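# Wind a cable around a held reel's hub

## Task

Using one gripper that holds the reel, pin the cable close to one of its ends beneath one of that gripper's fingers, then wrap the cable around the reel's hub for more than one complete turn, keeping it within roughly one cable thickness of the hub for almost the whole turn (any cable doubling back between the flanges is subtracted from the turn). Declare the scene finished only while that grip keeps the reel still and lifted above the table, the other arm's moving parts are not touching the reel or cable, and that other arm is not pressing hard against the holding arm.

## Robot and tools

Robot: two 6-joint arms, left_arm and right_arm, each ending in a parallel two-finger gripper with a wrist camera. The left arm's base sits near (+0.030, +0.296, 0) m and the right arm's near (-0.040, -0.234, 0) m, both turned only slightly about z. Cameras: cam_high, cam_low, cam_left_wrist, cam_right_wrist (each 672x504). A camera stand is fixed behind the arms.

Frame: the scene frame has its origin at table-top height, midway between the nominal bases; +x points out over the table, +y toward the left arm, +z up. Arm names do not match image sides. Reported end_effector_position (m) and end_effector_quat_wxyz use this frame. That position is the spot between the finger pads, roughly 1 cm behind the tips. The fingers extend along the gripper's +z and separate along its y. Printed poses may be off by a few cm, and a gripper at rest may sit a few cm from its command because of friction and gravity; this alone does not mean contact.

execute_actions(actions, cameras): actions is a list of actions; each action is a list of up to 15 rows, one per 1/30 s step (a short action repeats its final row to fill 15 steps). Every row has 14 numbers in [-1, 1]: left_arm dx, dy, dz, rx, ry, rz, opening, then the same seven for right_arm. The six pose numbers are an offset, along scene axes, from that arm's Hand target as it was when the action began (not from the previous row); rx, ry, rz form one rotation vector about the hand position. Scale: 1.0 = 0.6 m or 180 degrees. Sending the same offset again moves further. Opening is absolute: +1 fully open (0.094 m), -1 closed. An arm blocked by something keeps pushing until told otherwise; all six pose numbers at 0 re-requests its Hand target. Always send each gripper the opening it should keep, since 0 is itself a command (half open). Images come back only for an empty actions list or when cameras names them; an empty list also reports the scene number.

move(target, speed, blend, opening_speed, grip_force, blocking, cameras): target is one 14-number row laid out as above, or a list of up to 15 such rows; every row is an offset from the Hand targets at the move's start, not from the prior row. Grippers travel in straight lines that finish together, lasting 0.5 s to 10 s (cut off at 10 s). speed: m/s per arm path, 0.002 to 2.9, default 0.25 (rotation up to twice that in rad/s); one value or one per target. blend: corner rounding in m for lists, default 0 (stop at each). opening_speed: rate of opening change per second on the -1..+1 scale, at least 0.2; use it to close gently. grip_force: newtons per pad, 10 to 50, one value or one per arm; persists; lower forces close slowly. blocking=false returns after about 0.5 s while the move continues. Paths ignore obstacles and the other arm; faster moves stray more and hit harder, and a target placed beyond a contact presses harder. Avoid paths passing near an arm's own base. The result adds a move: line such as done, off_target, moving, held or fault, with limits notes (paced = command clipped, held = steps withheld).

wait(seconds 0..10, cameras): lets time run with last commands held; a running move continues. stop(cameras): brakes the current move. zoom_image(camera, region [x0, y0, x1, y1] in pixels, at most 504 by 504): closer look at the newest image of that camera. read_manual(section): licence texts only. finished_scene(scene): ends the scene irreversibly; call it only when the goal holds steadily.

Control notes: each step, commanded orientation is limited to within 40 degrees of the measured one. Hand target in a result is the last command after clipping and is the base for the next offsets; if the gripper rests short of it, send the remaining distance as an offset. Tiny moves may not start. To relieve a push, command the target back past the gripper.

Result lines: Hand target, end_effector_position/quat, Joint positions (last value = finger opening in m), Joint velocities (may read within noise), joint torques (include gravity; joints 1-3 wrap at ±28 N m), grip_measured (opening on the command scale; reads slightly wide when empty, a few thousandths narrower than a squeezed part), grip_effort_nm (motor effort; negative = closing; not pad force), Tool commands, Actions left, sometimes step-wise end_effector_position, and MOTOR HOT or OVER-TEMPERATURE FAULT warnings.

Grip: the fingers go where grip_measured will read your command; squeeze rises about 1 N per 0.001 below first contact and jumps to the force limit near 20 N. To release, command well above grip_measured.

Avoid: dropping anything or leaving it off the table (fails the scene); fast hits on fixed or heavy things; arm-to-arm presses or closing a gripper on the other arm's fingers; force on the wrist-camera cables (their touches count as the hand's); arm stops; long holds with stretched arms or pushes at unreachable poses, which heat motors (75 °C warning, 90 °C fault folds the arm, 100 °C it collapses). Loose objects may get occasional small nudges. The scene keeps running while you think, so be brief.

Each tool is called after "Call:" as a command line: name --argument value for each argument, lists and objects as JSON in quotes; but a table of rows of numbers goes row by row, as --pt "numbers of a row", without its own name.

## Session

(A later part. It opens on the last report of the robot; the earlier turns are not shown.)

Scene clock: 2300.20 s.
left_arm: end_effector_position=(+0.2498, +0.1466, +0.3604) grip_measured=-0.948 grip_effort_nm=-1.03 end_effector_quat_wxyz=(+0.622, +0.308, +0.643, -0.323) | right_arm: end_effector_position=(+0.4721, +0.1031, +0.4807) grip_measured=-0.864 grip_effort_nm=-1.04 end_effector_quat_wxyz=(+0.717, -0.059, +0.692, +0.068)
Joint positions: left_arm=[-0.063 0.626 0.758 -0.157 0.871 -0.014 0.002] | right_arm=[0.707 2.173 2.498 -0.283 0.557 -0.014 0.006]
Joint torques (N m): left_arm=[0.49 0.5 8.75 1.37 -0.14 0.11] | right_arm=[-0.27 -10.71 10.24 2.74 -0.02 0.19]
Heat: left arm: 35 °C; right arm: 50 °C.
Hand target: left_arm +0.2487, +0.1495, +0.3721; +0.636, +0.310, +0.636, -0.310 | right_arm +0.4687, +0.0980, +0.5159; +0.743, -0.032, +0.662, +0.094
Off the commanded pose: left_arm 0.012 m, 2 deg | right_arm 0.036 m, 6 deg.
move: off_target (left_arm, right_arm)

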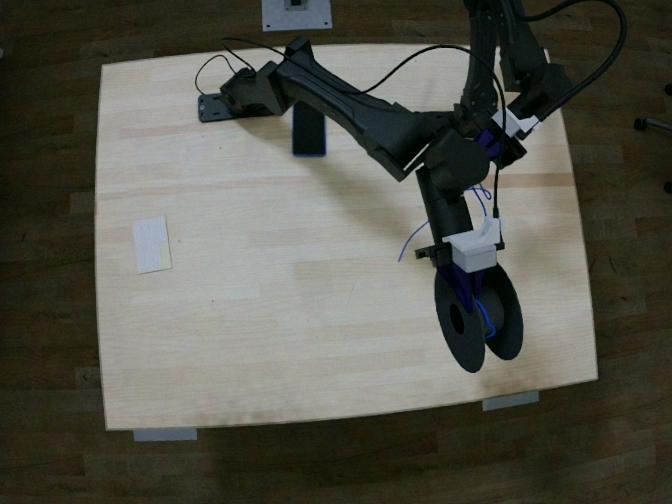

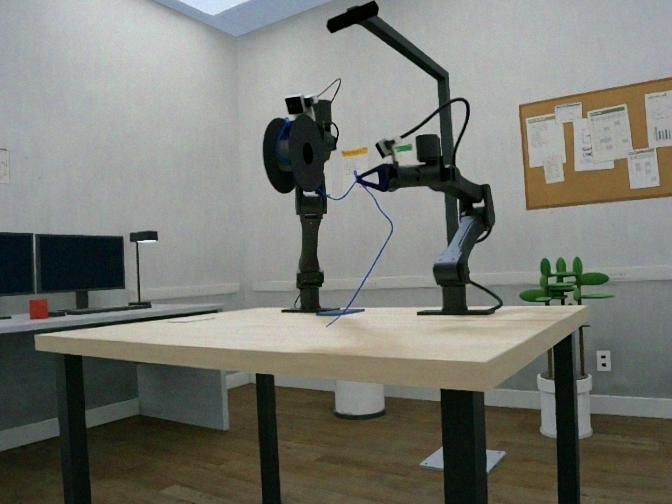

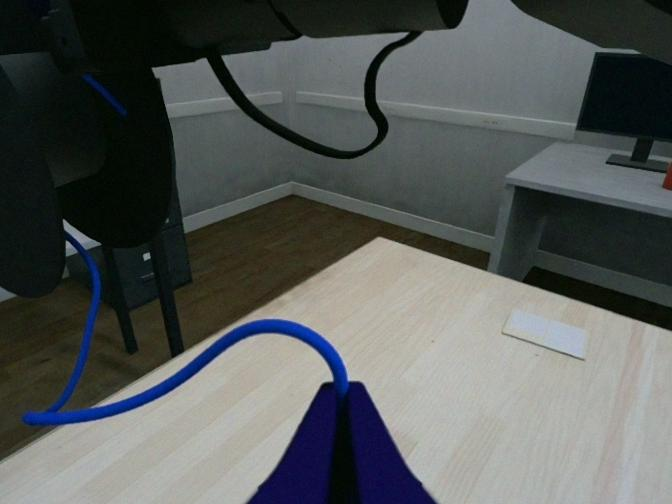

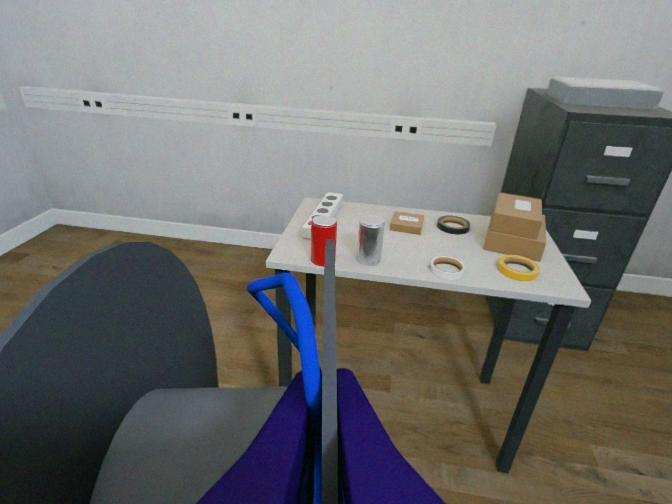

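Call:
move --pt "-0.0027 0.0163 0.1165 0 0 0 -1 0 0 0 0 0 0 -1" --pt "0.0535 0.0345 0.2165 0 0 -0.05 -1 0 0 0 0 0 0 -1" --speed 0.12 --blend '[0.03,0]' --cameras '["all"]'

Scene clock: 2340.17 s.
left_arm: end_effector_position=(+0.2838, +0.1703, +0.4954) grip_measured=-0.948 grip_effort_nm=-1.04 end_effector_quat_wxyz=(+0.607, +0.351, +0.615, -0.362) | right_arm: end_effector_position=(+0.4721, +0.1031, +0.4807) grip_measured=-0.864 grip_effort_nm=-1.04 end_effector_quat_wxyz=(+0.717, -0.059, +0.692, +0.068)
Joint positions: left_arm=[0.174 1.065 1.444 -0.384 1.239 -0.015 0.002] | right_arm=[0.707 2.173 2.498 -0.283 0.557 -0.014 0.006]
Joint torques (N m): left_arm=[0.44 -0.83 7.83 1.18 0.07 0.07] | right_arm=[-0.2 -10.73 10.17 2.74 -0.02 0.17]
Heat: left arm: 35 °C; right arm: 51 °C.
Hand target: left_arm +0.2808, +0.1701, +0.5020; +0.609, +0.359, +0.609, -0.359 | right_arm +0.4687, +0.0980, +0.5159; +0.743, -0.032, +0.662, +0.094
Off the commanded pose: left_arm 0.007 m, 1 deg | right_arm 0.036 m, 6 deg.
move: off_target (right_arm)

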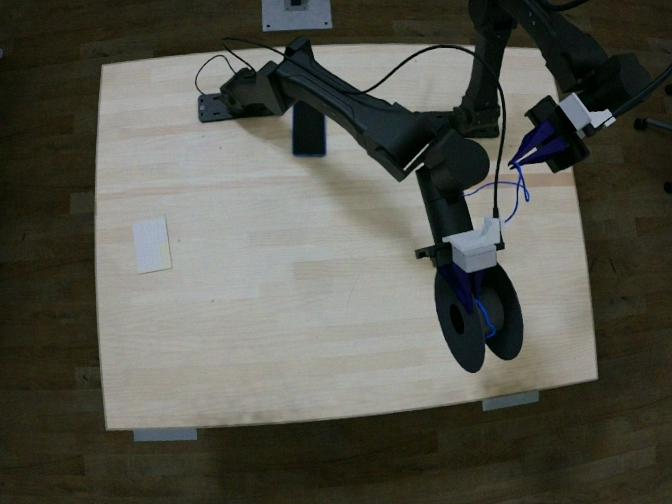

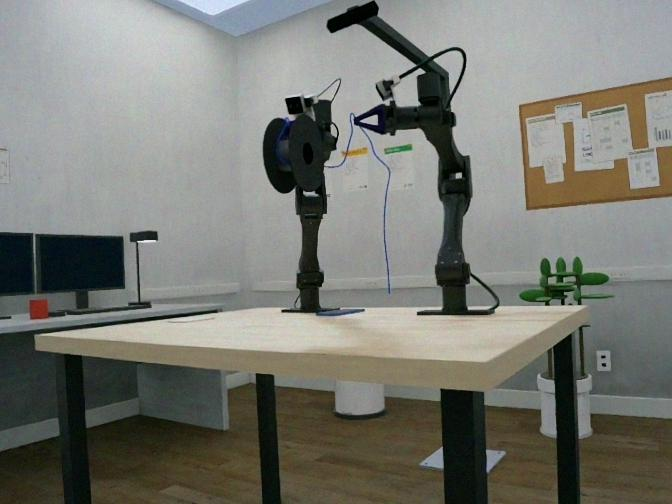

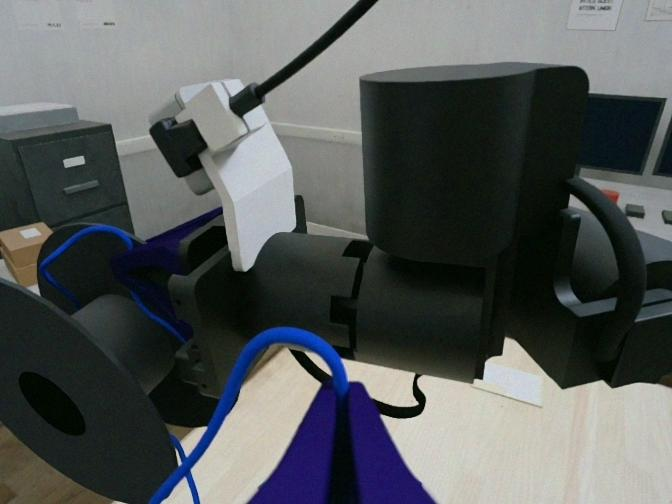

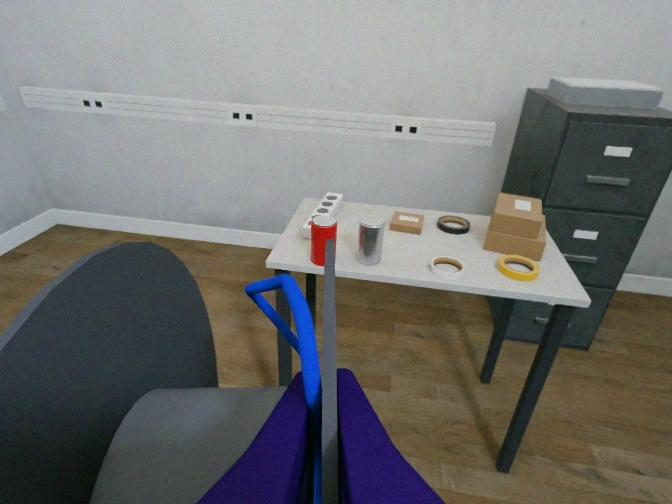

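Call:
move --pt "0.03 0 0 0 0 0 -1 0 0 -0.14 0 0 0 -1" --speed 0.1 --cameras '["cam_left_wrist","cam_low","cam_right_wrist"]'

Scene clock: 2358.43 s.
left_arm: end_effector_position=(+0.3005, +0.1716, +0.4905) grip_measured=-0.948 grip_effort_nm=-1.03 end_effector_quat_wxyz=(+0.596, +0.345, +0.622, -0.371) | right_arm: end_effector_position=(+0.4771, +0.1078, +0.3847) grip_measured=-0.864 grip_effort_nm=-1.04 end_effector_quat_wxyz=(+0.708, -0.061, +0.700, +0.067)
Joint positions: left_arm=[0.167 1.121 1.466 -0.384 1.239 -0.013 0.002] | right_arm=[0.707 2.036 1.904 0.146 0.556 0 0.006]
Joint torques (N m): left_arm=[-0.49 -1.52 8.16 1.38 -0.03 0.09] | right_arm=[-0.31 -14.19 7.53 3.04 0.01 0.05]
Heat: left arm: 34 °C; right arm: 51 °C.
Hand target: left_arm +0.2989, +0.1701, +0.5019; +0.609, +0.359, +0.609, -0.359 | right_arm +0.4686, +0.0980, +0.4321; +0.743, -0.032, +0.662, +0.094
Off the commanded pose: left_arm 0.012 m, 3 deg | right_arm 0.049 m, 8 deg.
move: off_target (left_arm, right_arm)
Images, in order (width x height): cam_low 672x504, cam_left_wrist 672x504, cam_right_wrist 672x504.

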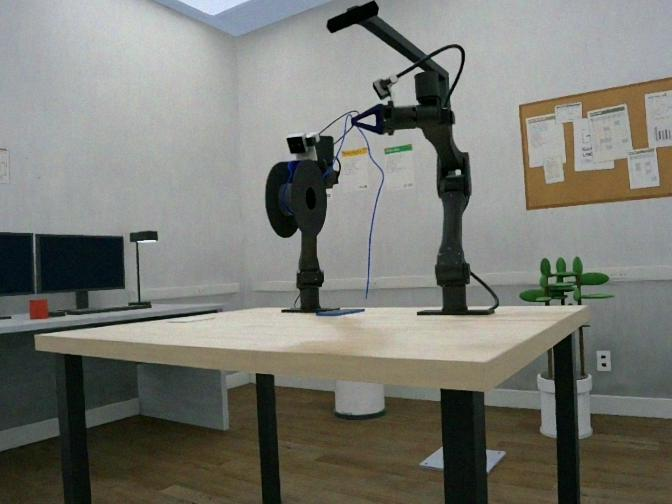

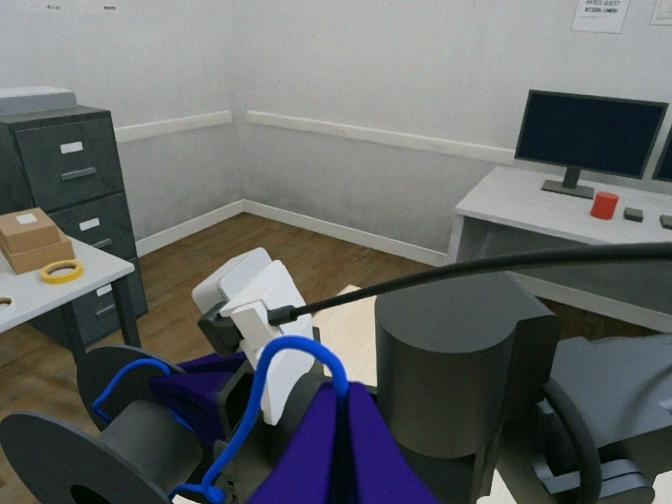

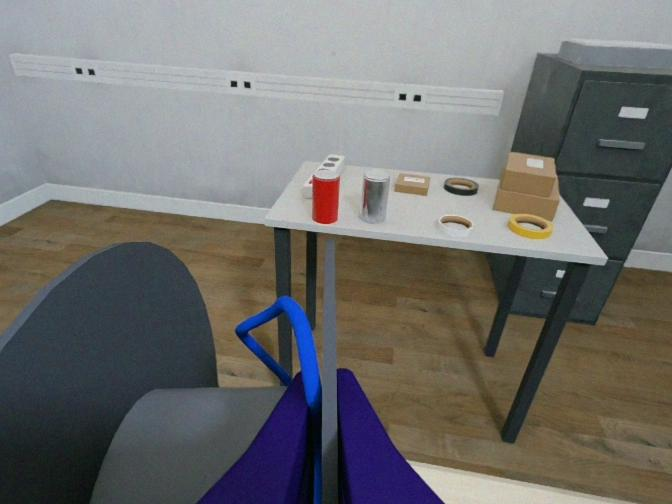

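Call:
zoom_image --camera "cam_left_wrist" --region '[0, 304, 380, 504]'

Call:
zoom_image --camera "cam_low" --region '[230, 60, 430, 320]'

Scaled by 1.326.

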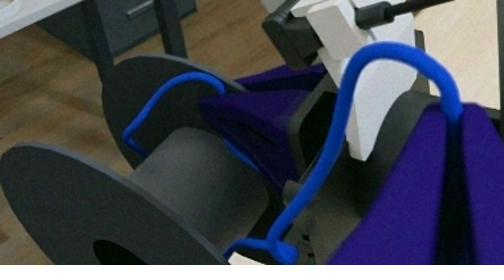

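Scaled by 1.938.

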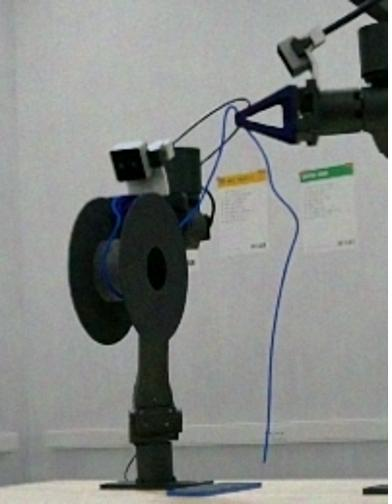

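Call:
move --pt "0.0125 0.0133 0.045 0 0 0 -1 -0.0833 0 0 0 0 0 -1" --speed 0.08 --cameras '["cam_left_wrist","cam_low","cam_high"]'

Scene clock: 2376.50 s.
left_arm: end_effector_position=(+0.3083, +0.1776, +0.5235) grip_measured=-0.948 grip_effort_nm=-1.04 end_effector_quat_wxyz=(+0.608, +0.352, +0.613, -0.361) | right_arm: end_effector_position=(+0.4292, +0.1096, +0.3901) grip_measured=-0.864 grip_effort_nm=-1.04 end_effector_quat_wxyz=(+0.711, -0.064, +0.697, +0.070)
Joint positions: left_arm=[0.189 1.21 1.647 -0.439 1.254 -0.013 0.002] | right_arm=[0.782 1.892 1.713 0.206 0.621 -0.01 0.006]
Joint torques (N m): left_arm=[0.57 -1.68 7.38 1.15 0.13 0.06] | right_arm=[0.18 -13.26 6.94 2.98 0.14 0.02]
Heat: left arm: 35 °C; right arm: 53 °C.
Hand target: left_arm +0.3063, +0.1781, +0.5290; +0.609, +0.359, +0.609, -0.359 | right_arm +0.4188, +0.0978, +0.4320; +0.743, -0.032, +0.662, +0.094
Off the commanded pose: left_arm 0.006 m, 1 deg | right_arm 0.045 m, 7 deg.
move: off_target (right_arm)
Images, in order (width x height): cam_high 672x504, cam_low 672x504, cam_left_wrist 672x504.

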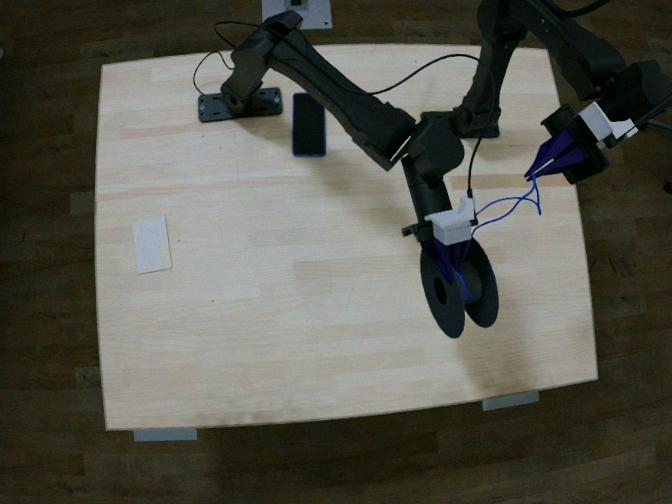

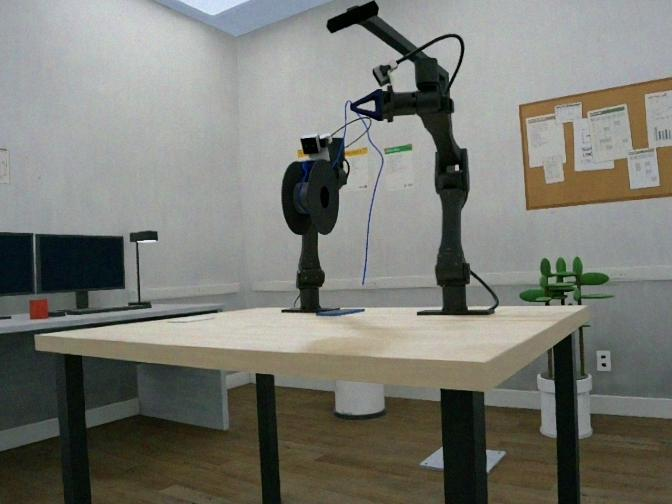

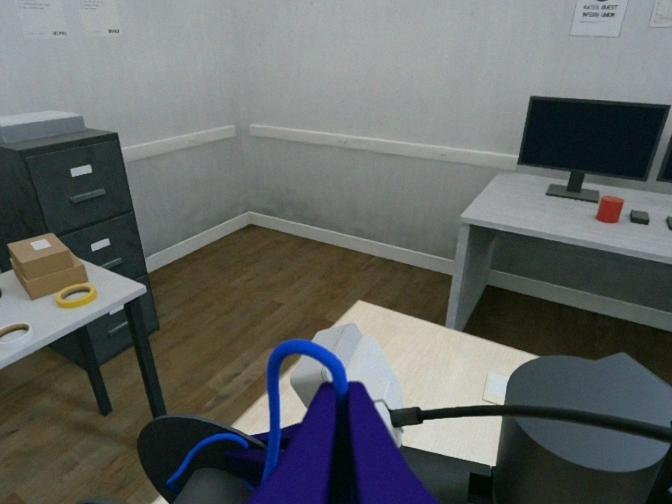

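Call:
move --pt "0.0798 0.0092 0.0267 0 0 0 -1 -0.0583 0 0 0 0 0 -1" --speed 0.08 --cameras '["cam_left_wrist","cam_low","cam_high"]'

Scene clock: 2386.83 s.
left_arm: end_effector_position=(+0.3533, +0.1847, +0.5410) grip_measured=-0.948 grip_effort_nm=-1.04 end_effector_quat_wxyz=(+0.607, +0.355, +0.612, -0.363) | right_arm: end_effector_position=(+0.3942, +0.1092, +0.3939) grip_measured=-0.864 grip_effort_nm=-1.04 end_effector_quat_wxyz=(+0.714, -0.065, +0.693, +0.069)
Joint positions: left_arm=[0.183 1.406 1.863 -0.458 1.255 -0.013 0.002] | right_arm=[0.845 1.8 1.599 0.239 0.685 -0.022 0.006]
Joint torques (N m): left_arm=[-0.49 -3.22 7.45 1.13 -0.06 0.07] | right_arm=[0.44 -12.33 6.93 2.92 0.11 0.02]
Heat: left arm: 35 °C; right arm: 51 °C.
Hand target: left_arm +0.3542, +0.1836, +0.5450; +0.609, +0.359, +0.609, -0.359 | right_arm +0.3838, +0.0979, +0.4319; +0.743, -0.032, +0.662, +0.094
Off the commanded pose: left_arm 0.004 m, 1 deg | right_arm 0.041 m, 7 deg.
move: off_target (right_arm)
Images, in order (width x height): cam_high 672x504, cam_low 672x504, cam_left_wrist 672x504.

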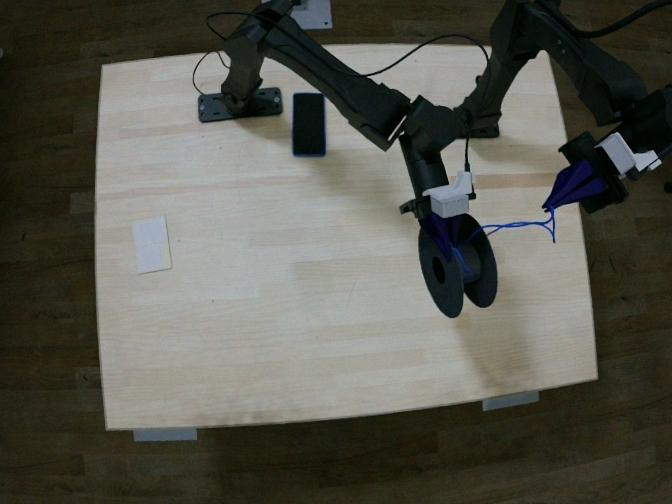

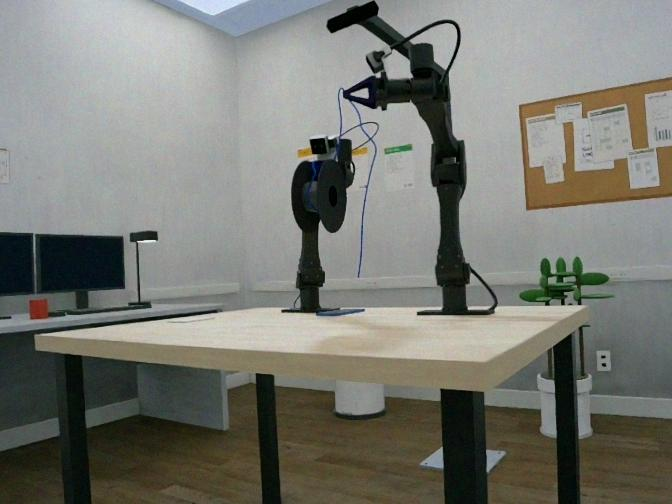

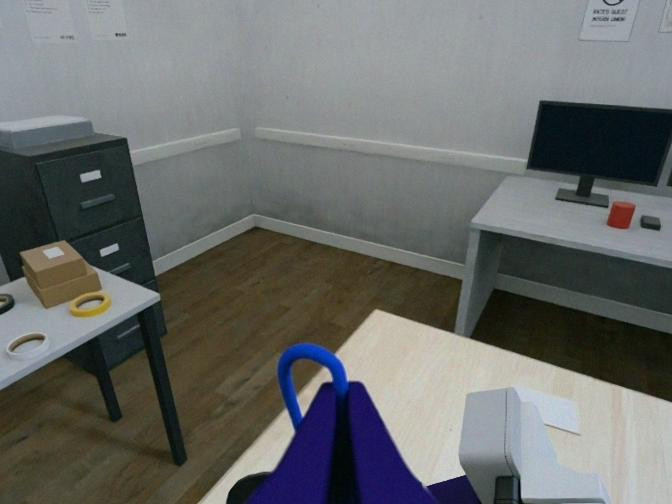

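Call:
move --pt "0.1503 0.0083 -0.0333 0 0 0 -1 0 0 0 0 0 0 -1" --pt "0.2723 -0.0128 -0.14 0 0 0 -1 0 0 0 0 0 0 -1" --speed 0.12 --blend '[0.03,0]' --cameras '["all"]'

Scene clock: 2398.63 s.
left_arm: end_effector_position=(+0.5081, +0.1770, +0.4712) grip_measured=-0.948 grip_effort_nm=-1.04 end_effector_quat_wxyz=(+0.610, +0.362, +0.606, -0.359) | right_arm: end_effector_position=(+0.3942, +0.1091, +0.3940) grip_measured=-0.864 grip_effort_nm=-1.03 end_effector_quat_wxyz=(+0.715, -0.065, +0.693, +0.068)
Joint positions: left_arm=[0.09 1.841 1.994 -0.145 1.169 -0.002 0.002] | right_arm=[0.845 1.8 1.599 0.24 0.686 -0.023 0.006]
Joint torques (N m): left_arm=[-0.57 -7.95 5.15 1.44 -0.13 0.02] | right_arm=[0.44 -12.37 6.89 2.93 0.13 0.02]
Heat: left arm: 34 °C; right arm: 52 °C.
Hand target: left_arm +0.5176, +0.1759, +0.4610; +0.609, +0.359, +0.609, -0.359 | right_arm +0.3838, +0.0979, +0.4320; +0.743, -0.032, +0.662, +0.094
Off the commanded pose: left_arm 0.014 m, 1 deg | right_arm 0.041 m, 7 deg.
move: off_target (left_arm, right_arm)

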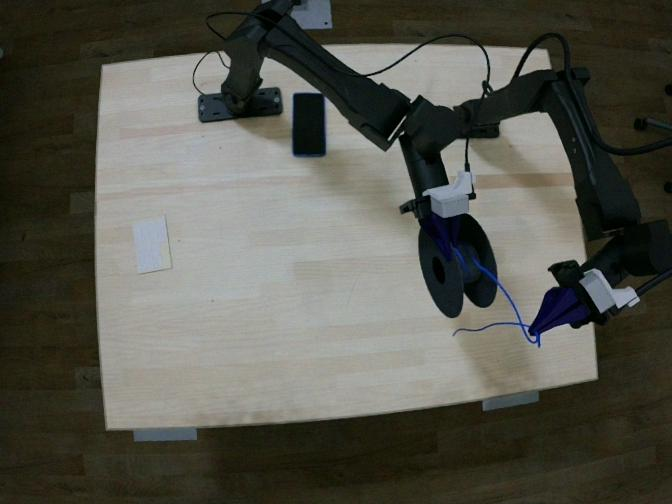

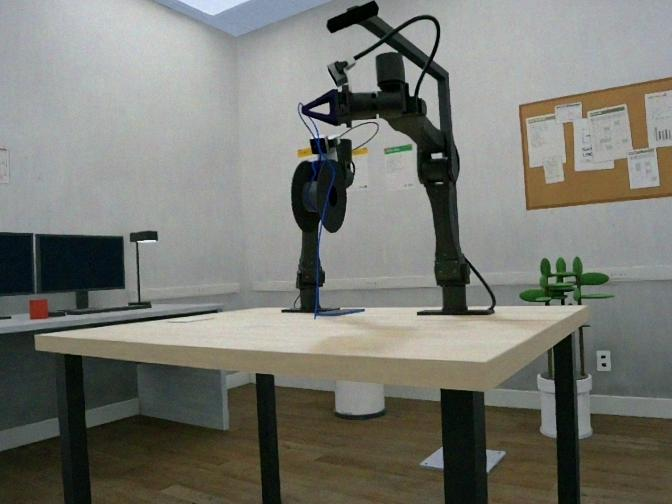

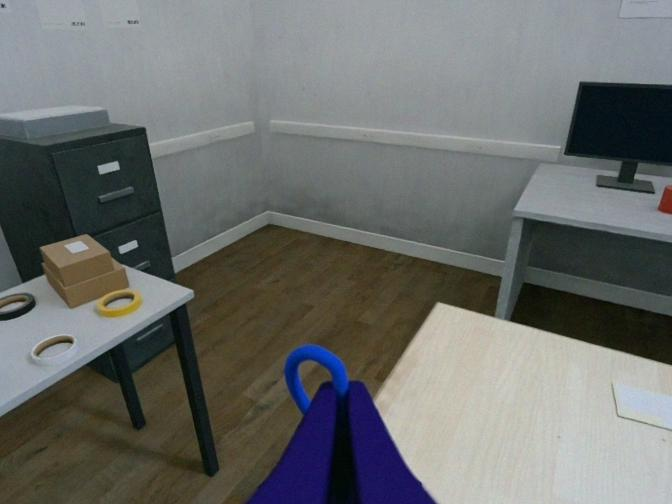

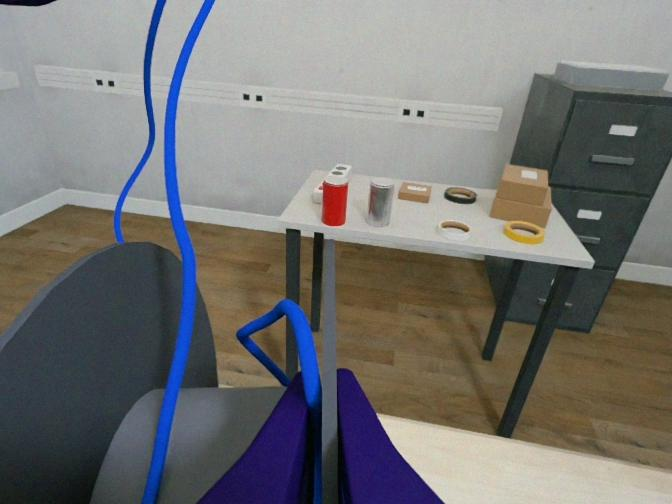

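Call:
move --pt "0.0878 -0.0187 -0.17 0 0 0 -1 0 0 0 0 0 0 -1" --pt "0.0743 -0.0378 -0.33 0 0 0 -1 0 0 0 0 0 0 -1" --speed 0.12 --blend '[0.03,0]' --cameras '["all"]'

Scene clock: 2407.67 s.
left_arm: end_effector_position=(+0.5568, +0.1546, +0.2795) grip_measured=-0.948 grip_effort_nm=-1.03 end_effector_quat_wxyz=(+0.613, +0.367, +0.601, -0.357) | right_arm: end_effector_position=(+0.3942, +0.1090, +0.3940) grip_measured=-0.864 grip_effort_nm=-1.04 end_effector_quat_wxyz=(+0.715, -0.065, +0.693, +0.068)
Joint positions: left_arm=[0.029 2.009 1.443 0.584 1.113 0.004 0.002] | right_arm=[0.845 1.8 1.599 0.24 0.686 -0.023 0.006]
Joint torques (N m): left_arm=[-0.51 -9.18 5.19 1.46 -0.18 -0.03] | right_arm=[0.43 -12.33 6.84 2.94 0.11 0.03]
Heat: left arm: 35 °C; right arm: 52 °C.
Hand target: left_arm +0.5622, +0.1532, +0.2629; +0.609, +0.359, +0.609, -0.359 | right_arm +0.3838, +0.0979, +0.4320; +0.743, -0.032, +0.662, +0.094
Off the commanded pose: left_arm 0.017 m, 1 deg | right_arm 0.041 m, 7 deg.
move: off_target (left_arm, right_arm)

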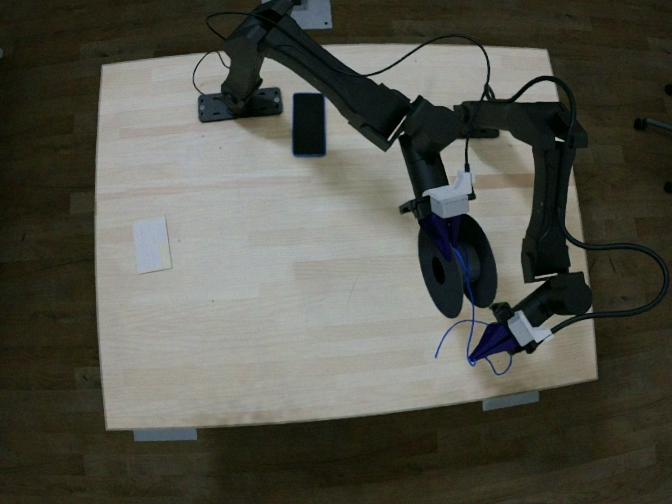

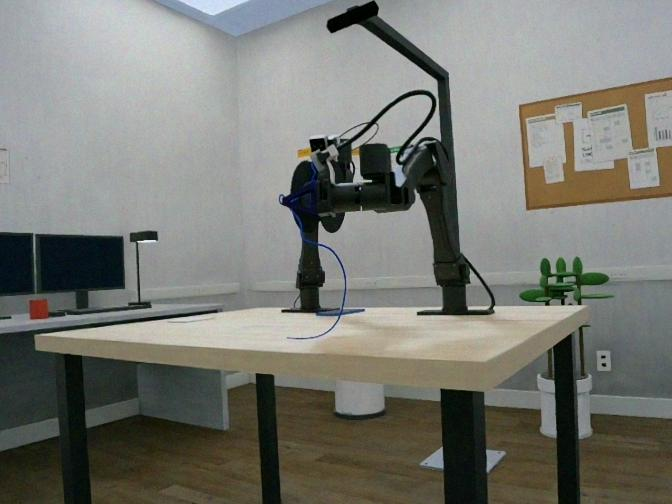

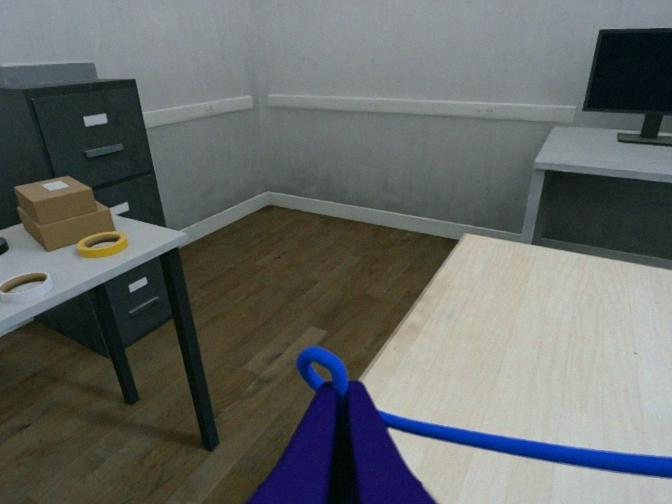

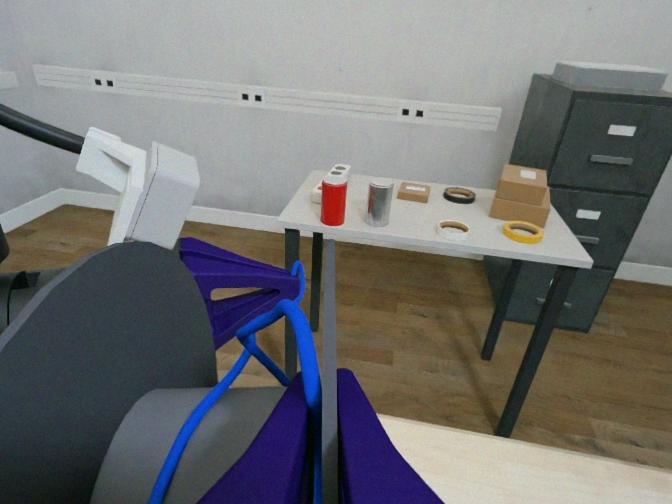

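Call:
move --target '[0.055,0.0,-0.07,0,0,0,-1,0,0,0,0,0,0,-1]' --speed 0.06 --cameras '["all"]'

Scene clock: 2413.83 s.
left_arm: end_effector_position=(+0.5850, +0.1544, +0.2275) grip_measured=-0.948 grip_effort_nm=-1.04 end_effector_quat_wxyz=(+0.605, +0.362, +0.609, -0.363) | right_arm: end_effector_position=(+0.3943, +0.1082, +0.3940) grip_measured=-0.864 grip_effort_nm=-1.04 end_effector_quat_wxyz=(+0.715, -0.064, +0.693, +0.066)
Joint positions: left_arm=[0.027 2.179 1.503 0.667 1.113 0.004 0.002] | right_arm=[0.845 1.8 1.599 0.24 0.691 -0.025 0.006]
Joint torques (N m): left_arm=[-0.54 -9.68 8.77 1.44 -0.18 -0.02] | right_arm=[0.44 -12.36 6.83 2.91 0.09 0.04]
Heat: left arm: 35 °C; right arm: 52 °C.
Hand target: left_arm +0.5952, +0.1533, +0.2210; +0.609, +0.359, +0.609, -0.359 | right_arm +0.3838, +0.0979, +0.4320; +0.743, -0.032, +0.662, +0.094
Off the commanded pose: left_arm 0.012 m, 1 deg | right_arm 0.041 m, 7 deg.
move: off_target (left_arm, right_arm)

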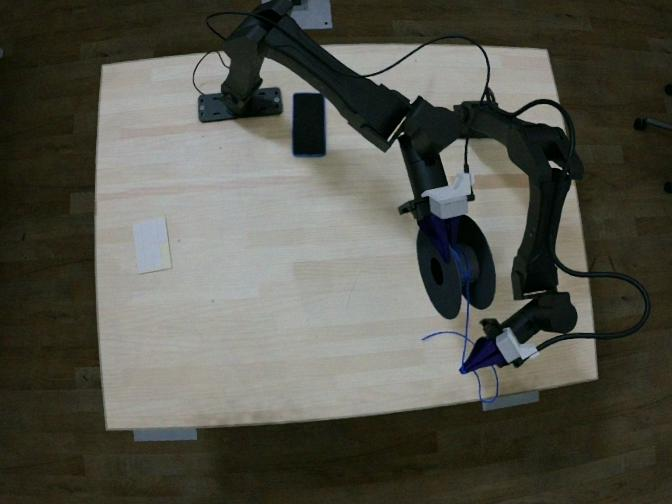

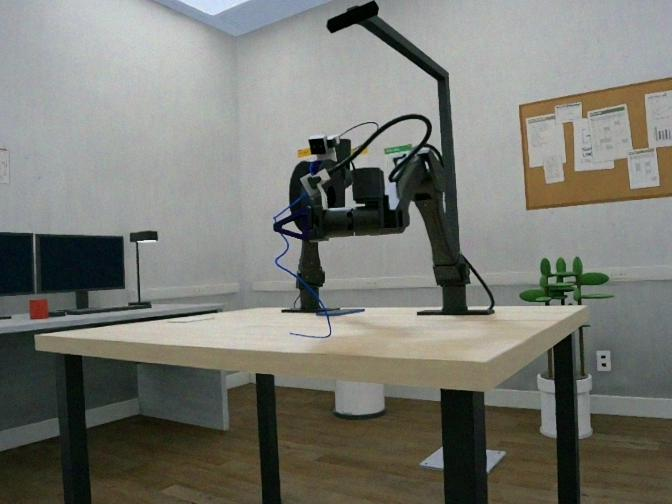

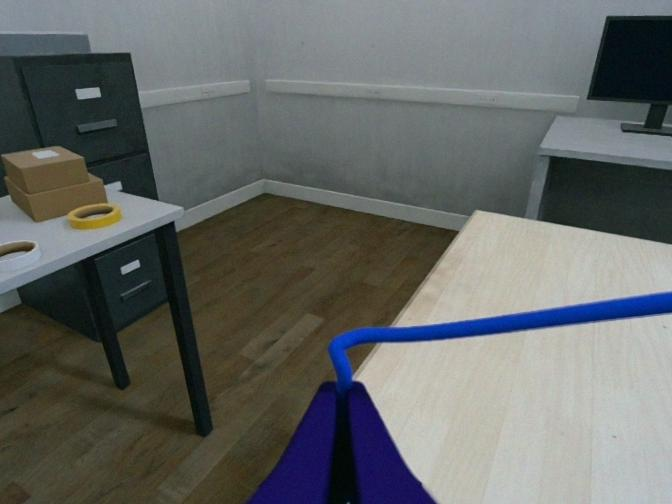

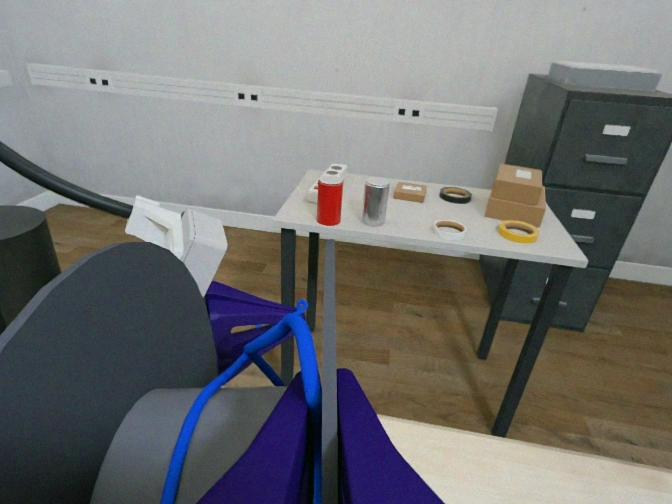

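Call:
zoom_image --camera "cam_right_wrist" --region '[90, 230, 430, 504]'

Call:
zoom_image --camera "cam_high" --region '[390, 170, 530, 400]'

Scaled by 1.482.

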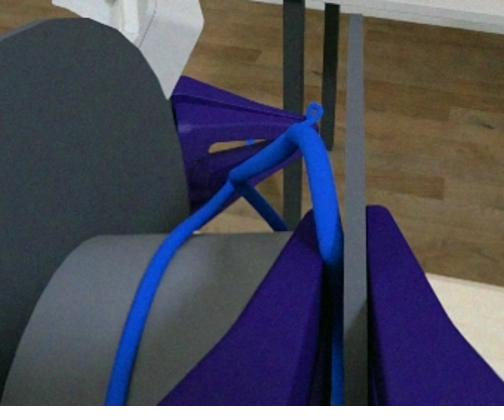

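Scaled by 2.191.

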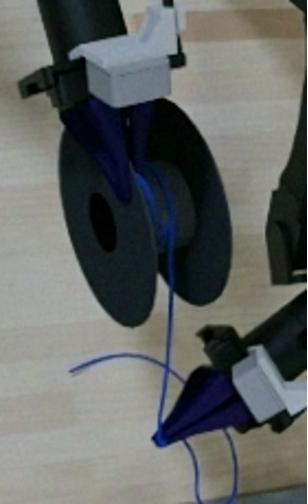

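Call:
move --target '[-0.167,0.008,0.03,0,0,0,-1,0,0,0.14,0,0,0,-1]' --speed 0.08 --cameras '["all"]'

Scene clock: 2478.20 s.
left_arm: end_effector_position=(+0.5000, +0.1543, +0.2270) grip_measured=-0.948 grip_effort_nm=-1.03 end_effector_quat_wxyz=(+0.599, +0.357, +0.615, -0.367) | right_arm: end_effector_position=(+0.3892, +0.1020, +0.4737) grip_measured=-0.864 grip_effort_nm=-1.04 end_effector_quat_wxyz=(+0.714, -0.067, +0.694, +0.063)
Joint positions: left_arm=[0.034 1.891 1.073 0.79 1.119 0.002 0.002] | right_arm=[0.845 1.837 1.974 -0.102 0.691 -0.031 0.006]
Joint torques (N m): left_arm=[0.65 -12.92 4.55 1.37 -0.03 -0.04] | right_arm=[0.59 -8.87 11.4 2.81 0.08 0.1]
Heat: left arm: 35 °C; right arm: 53 °C.
Hand target: left_arm +0.4950, +0.1581, +0.2390; +0.609, +0.359, +0.609, -0.359 | right_arm +0.3838, +0.0979, +0.5159; +0.743, -0.032, +0.662, +0.094
Off the commanded pose: left_arm 0.014 m, 2 deg | right_arm 0.043 m, 7 deg.
move: off_target (left_arm, right_arm)

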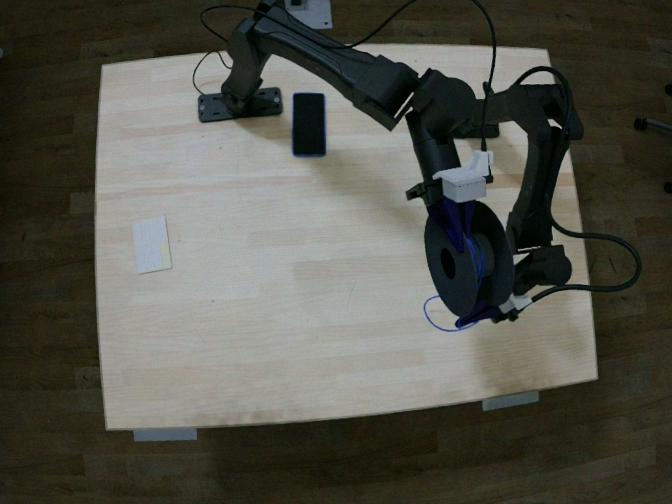

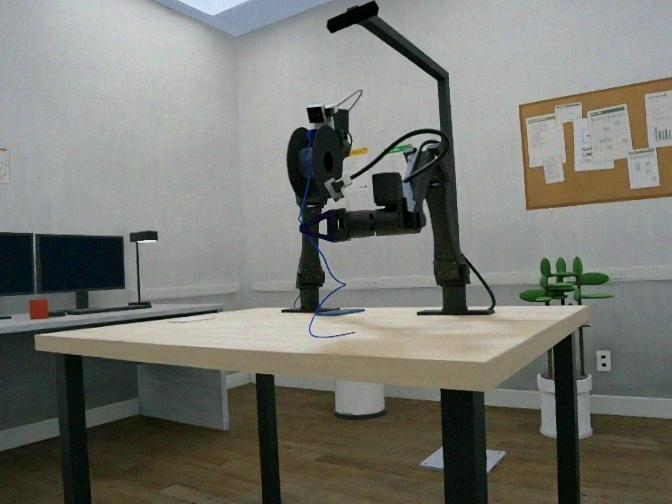

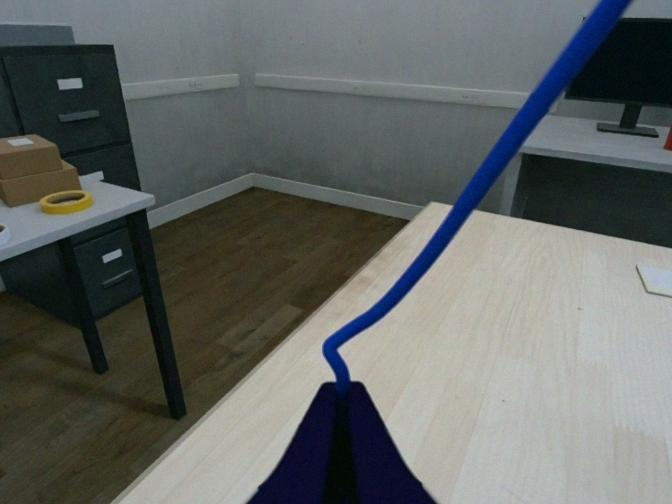

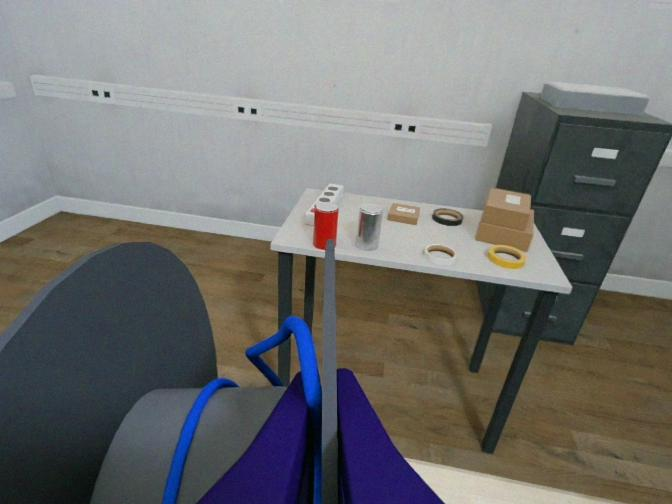

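Call:
move --target '[0.01,0,-0.07,0,0,0,-1,0,0,0,0,0,0,-1]' --speed 0.05 --cameras '["cam_right_wrist","cam_left_wrist"]'

Scene clock: 2485.77 s.
left_arm: end_effector_position=(+0.4983, +0.1543, +0.2171) grip_measured=-0.948 grip_effort_nm=-1.04 end_effector_quat_wxyz=(+0.620, +0.371, +0.594, -0.353) | right_arm: end_effector_position=(+0.3896, +0.1025, +0.4690) grip_measured=-0.864 grip_effort_nm=-1.04 end_effector_quat_wxyz=(+0.709, -0.072, +0.699, +0.058)
Joint positions: left_arm=[0.034 1.933 1.032 0.944 1.119 0.002 0.002] | right_arm=[0.845 1.838 1.974 -0.121 0.691 -0.031 0.006]
Joint torques (N m): left_arm=[0.62 -7.16 4.18 1.36 -0.08 -0.04] | right_arm=[0.57 -9.32 11.03 3 0.08 0.09]
Heat: left arm: 35 °C; right arm: 53 °C.
Hand target: left_arm +0.5009, +0.1581, +0.1969; +0.609, +0.359, +0.609, -0.359 | right_arm +0.3838, +0.0979, +0.5158; +0.743, -0.032, +0.662, +0.094
Off the commanded pose: left_arm 0.021 m, 3 deg | right_arm 0.047 m, 8 deg.
move: off_target (left_arm, right_arm)
Images, in order (width x height): cam_left_wrist 672x504, cam_right_wrist 672x504.

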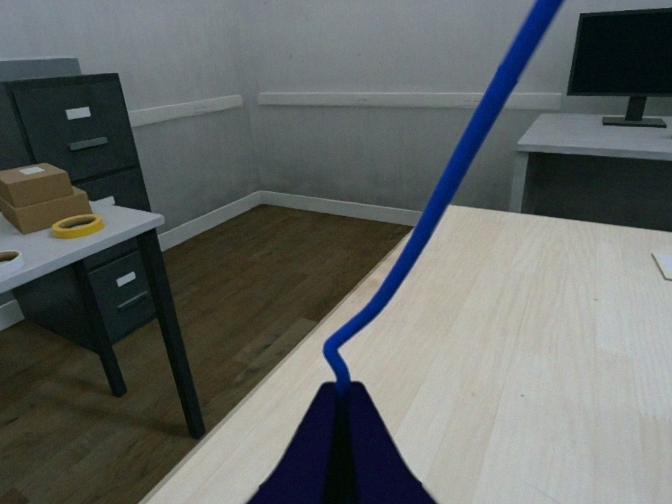

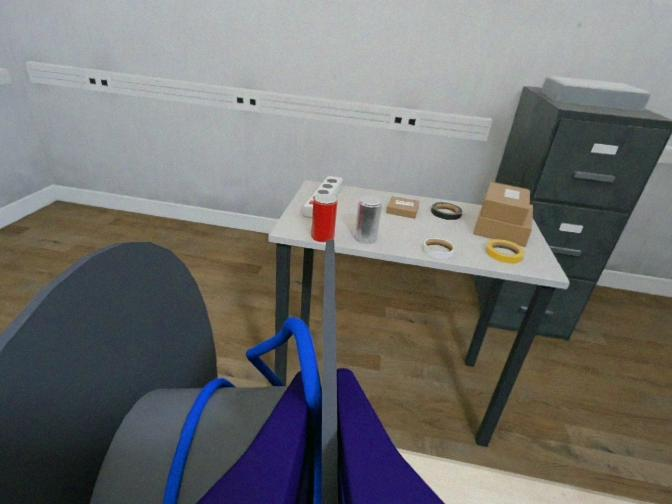

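Call:
move --pt "-0.01 0 0.03 0 0 0 -1 0 0 0.05 0 0 0 -1" --pt "-0.01 0 0.03 0 0 0 -0.4 0 0 0.05 0 0 0 -1" --pt "-0.095 0.16 0.03 0 0 0 -0.4 0 0 0.05 0 0 0 -1" --pt "-0.095 0.16 -0.17 0 0 0 -0.3 0 0 0.05 0 0 0 -1" --speed 0.15 --blend '[0,0,0.03,0]' --cameras '["all"]'

Scene clock: 2501.73 s.
left_arm: end_effector_position=(+0.4481, +0.2544, +0.1045) grip_measured=-0.302 grip_effort_nm=0.11 end_effector_quat_wxyz=(+0.606, +0.358, +0.614, -0.356) | right_arm: end_effector_position=(+0.3893, +0.1022, +0.5094) grip_measured=-0.864 grip_effort_nm=-1.04 end_effector_quat_wxyz=(+0.716, -0.066, +0.692, +0.063)
Joint positions: left_arm=[0.327 2.164 0.811 1.289 1.393 0.06 0.033] | right_arm=[0.845 1.92 2.239 -0.276 0.691 -0.035 0.006]
Joint torques (N m): left_arm=[0.29 -6.97 2.67 1.67 0.12 -0.07] | right_arm=[0.54 -8.85 10.21 2.83 0.06 0.14]
Heat: left arm: 35 °C; right arm: 54 °C.
Hand target: left_arm +0.4440, +0.2541, +0.0950; +0.609, +0.359, +0.609, -0.359 | right_arm +0.3838, +0.0979, +0.5459; +0.743, -0.032, +0.662, +0.094
Off the commanded pose: left_arm 0.010 m, 1 deg | right_arm 0.037 m, 7 deg.
move: off_target (right_arm); target 2's new opening was sent with left_arm's hand 0.005 m and 3 deg from that target

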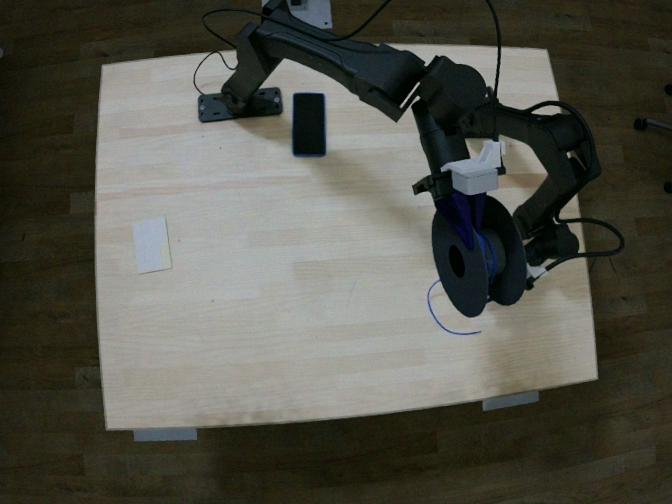

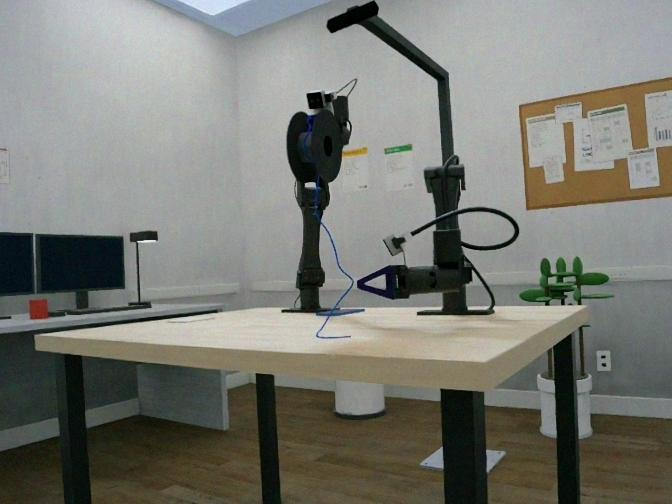

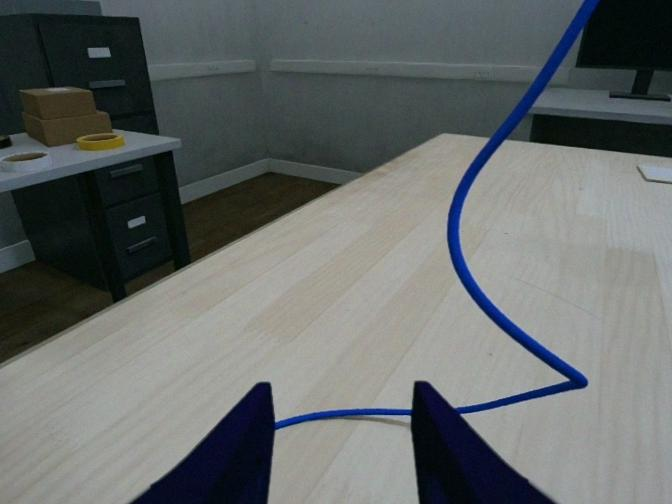

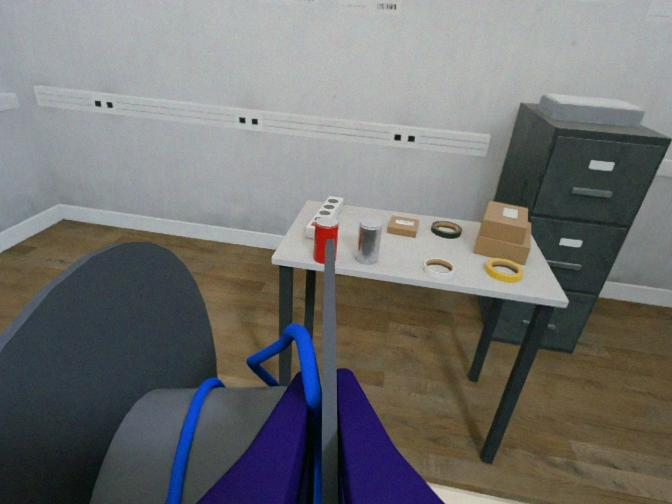

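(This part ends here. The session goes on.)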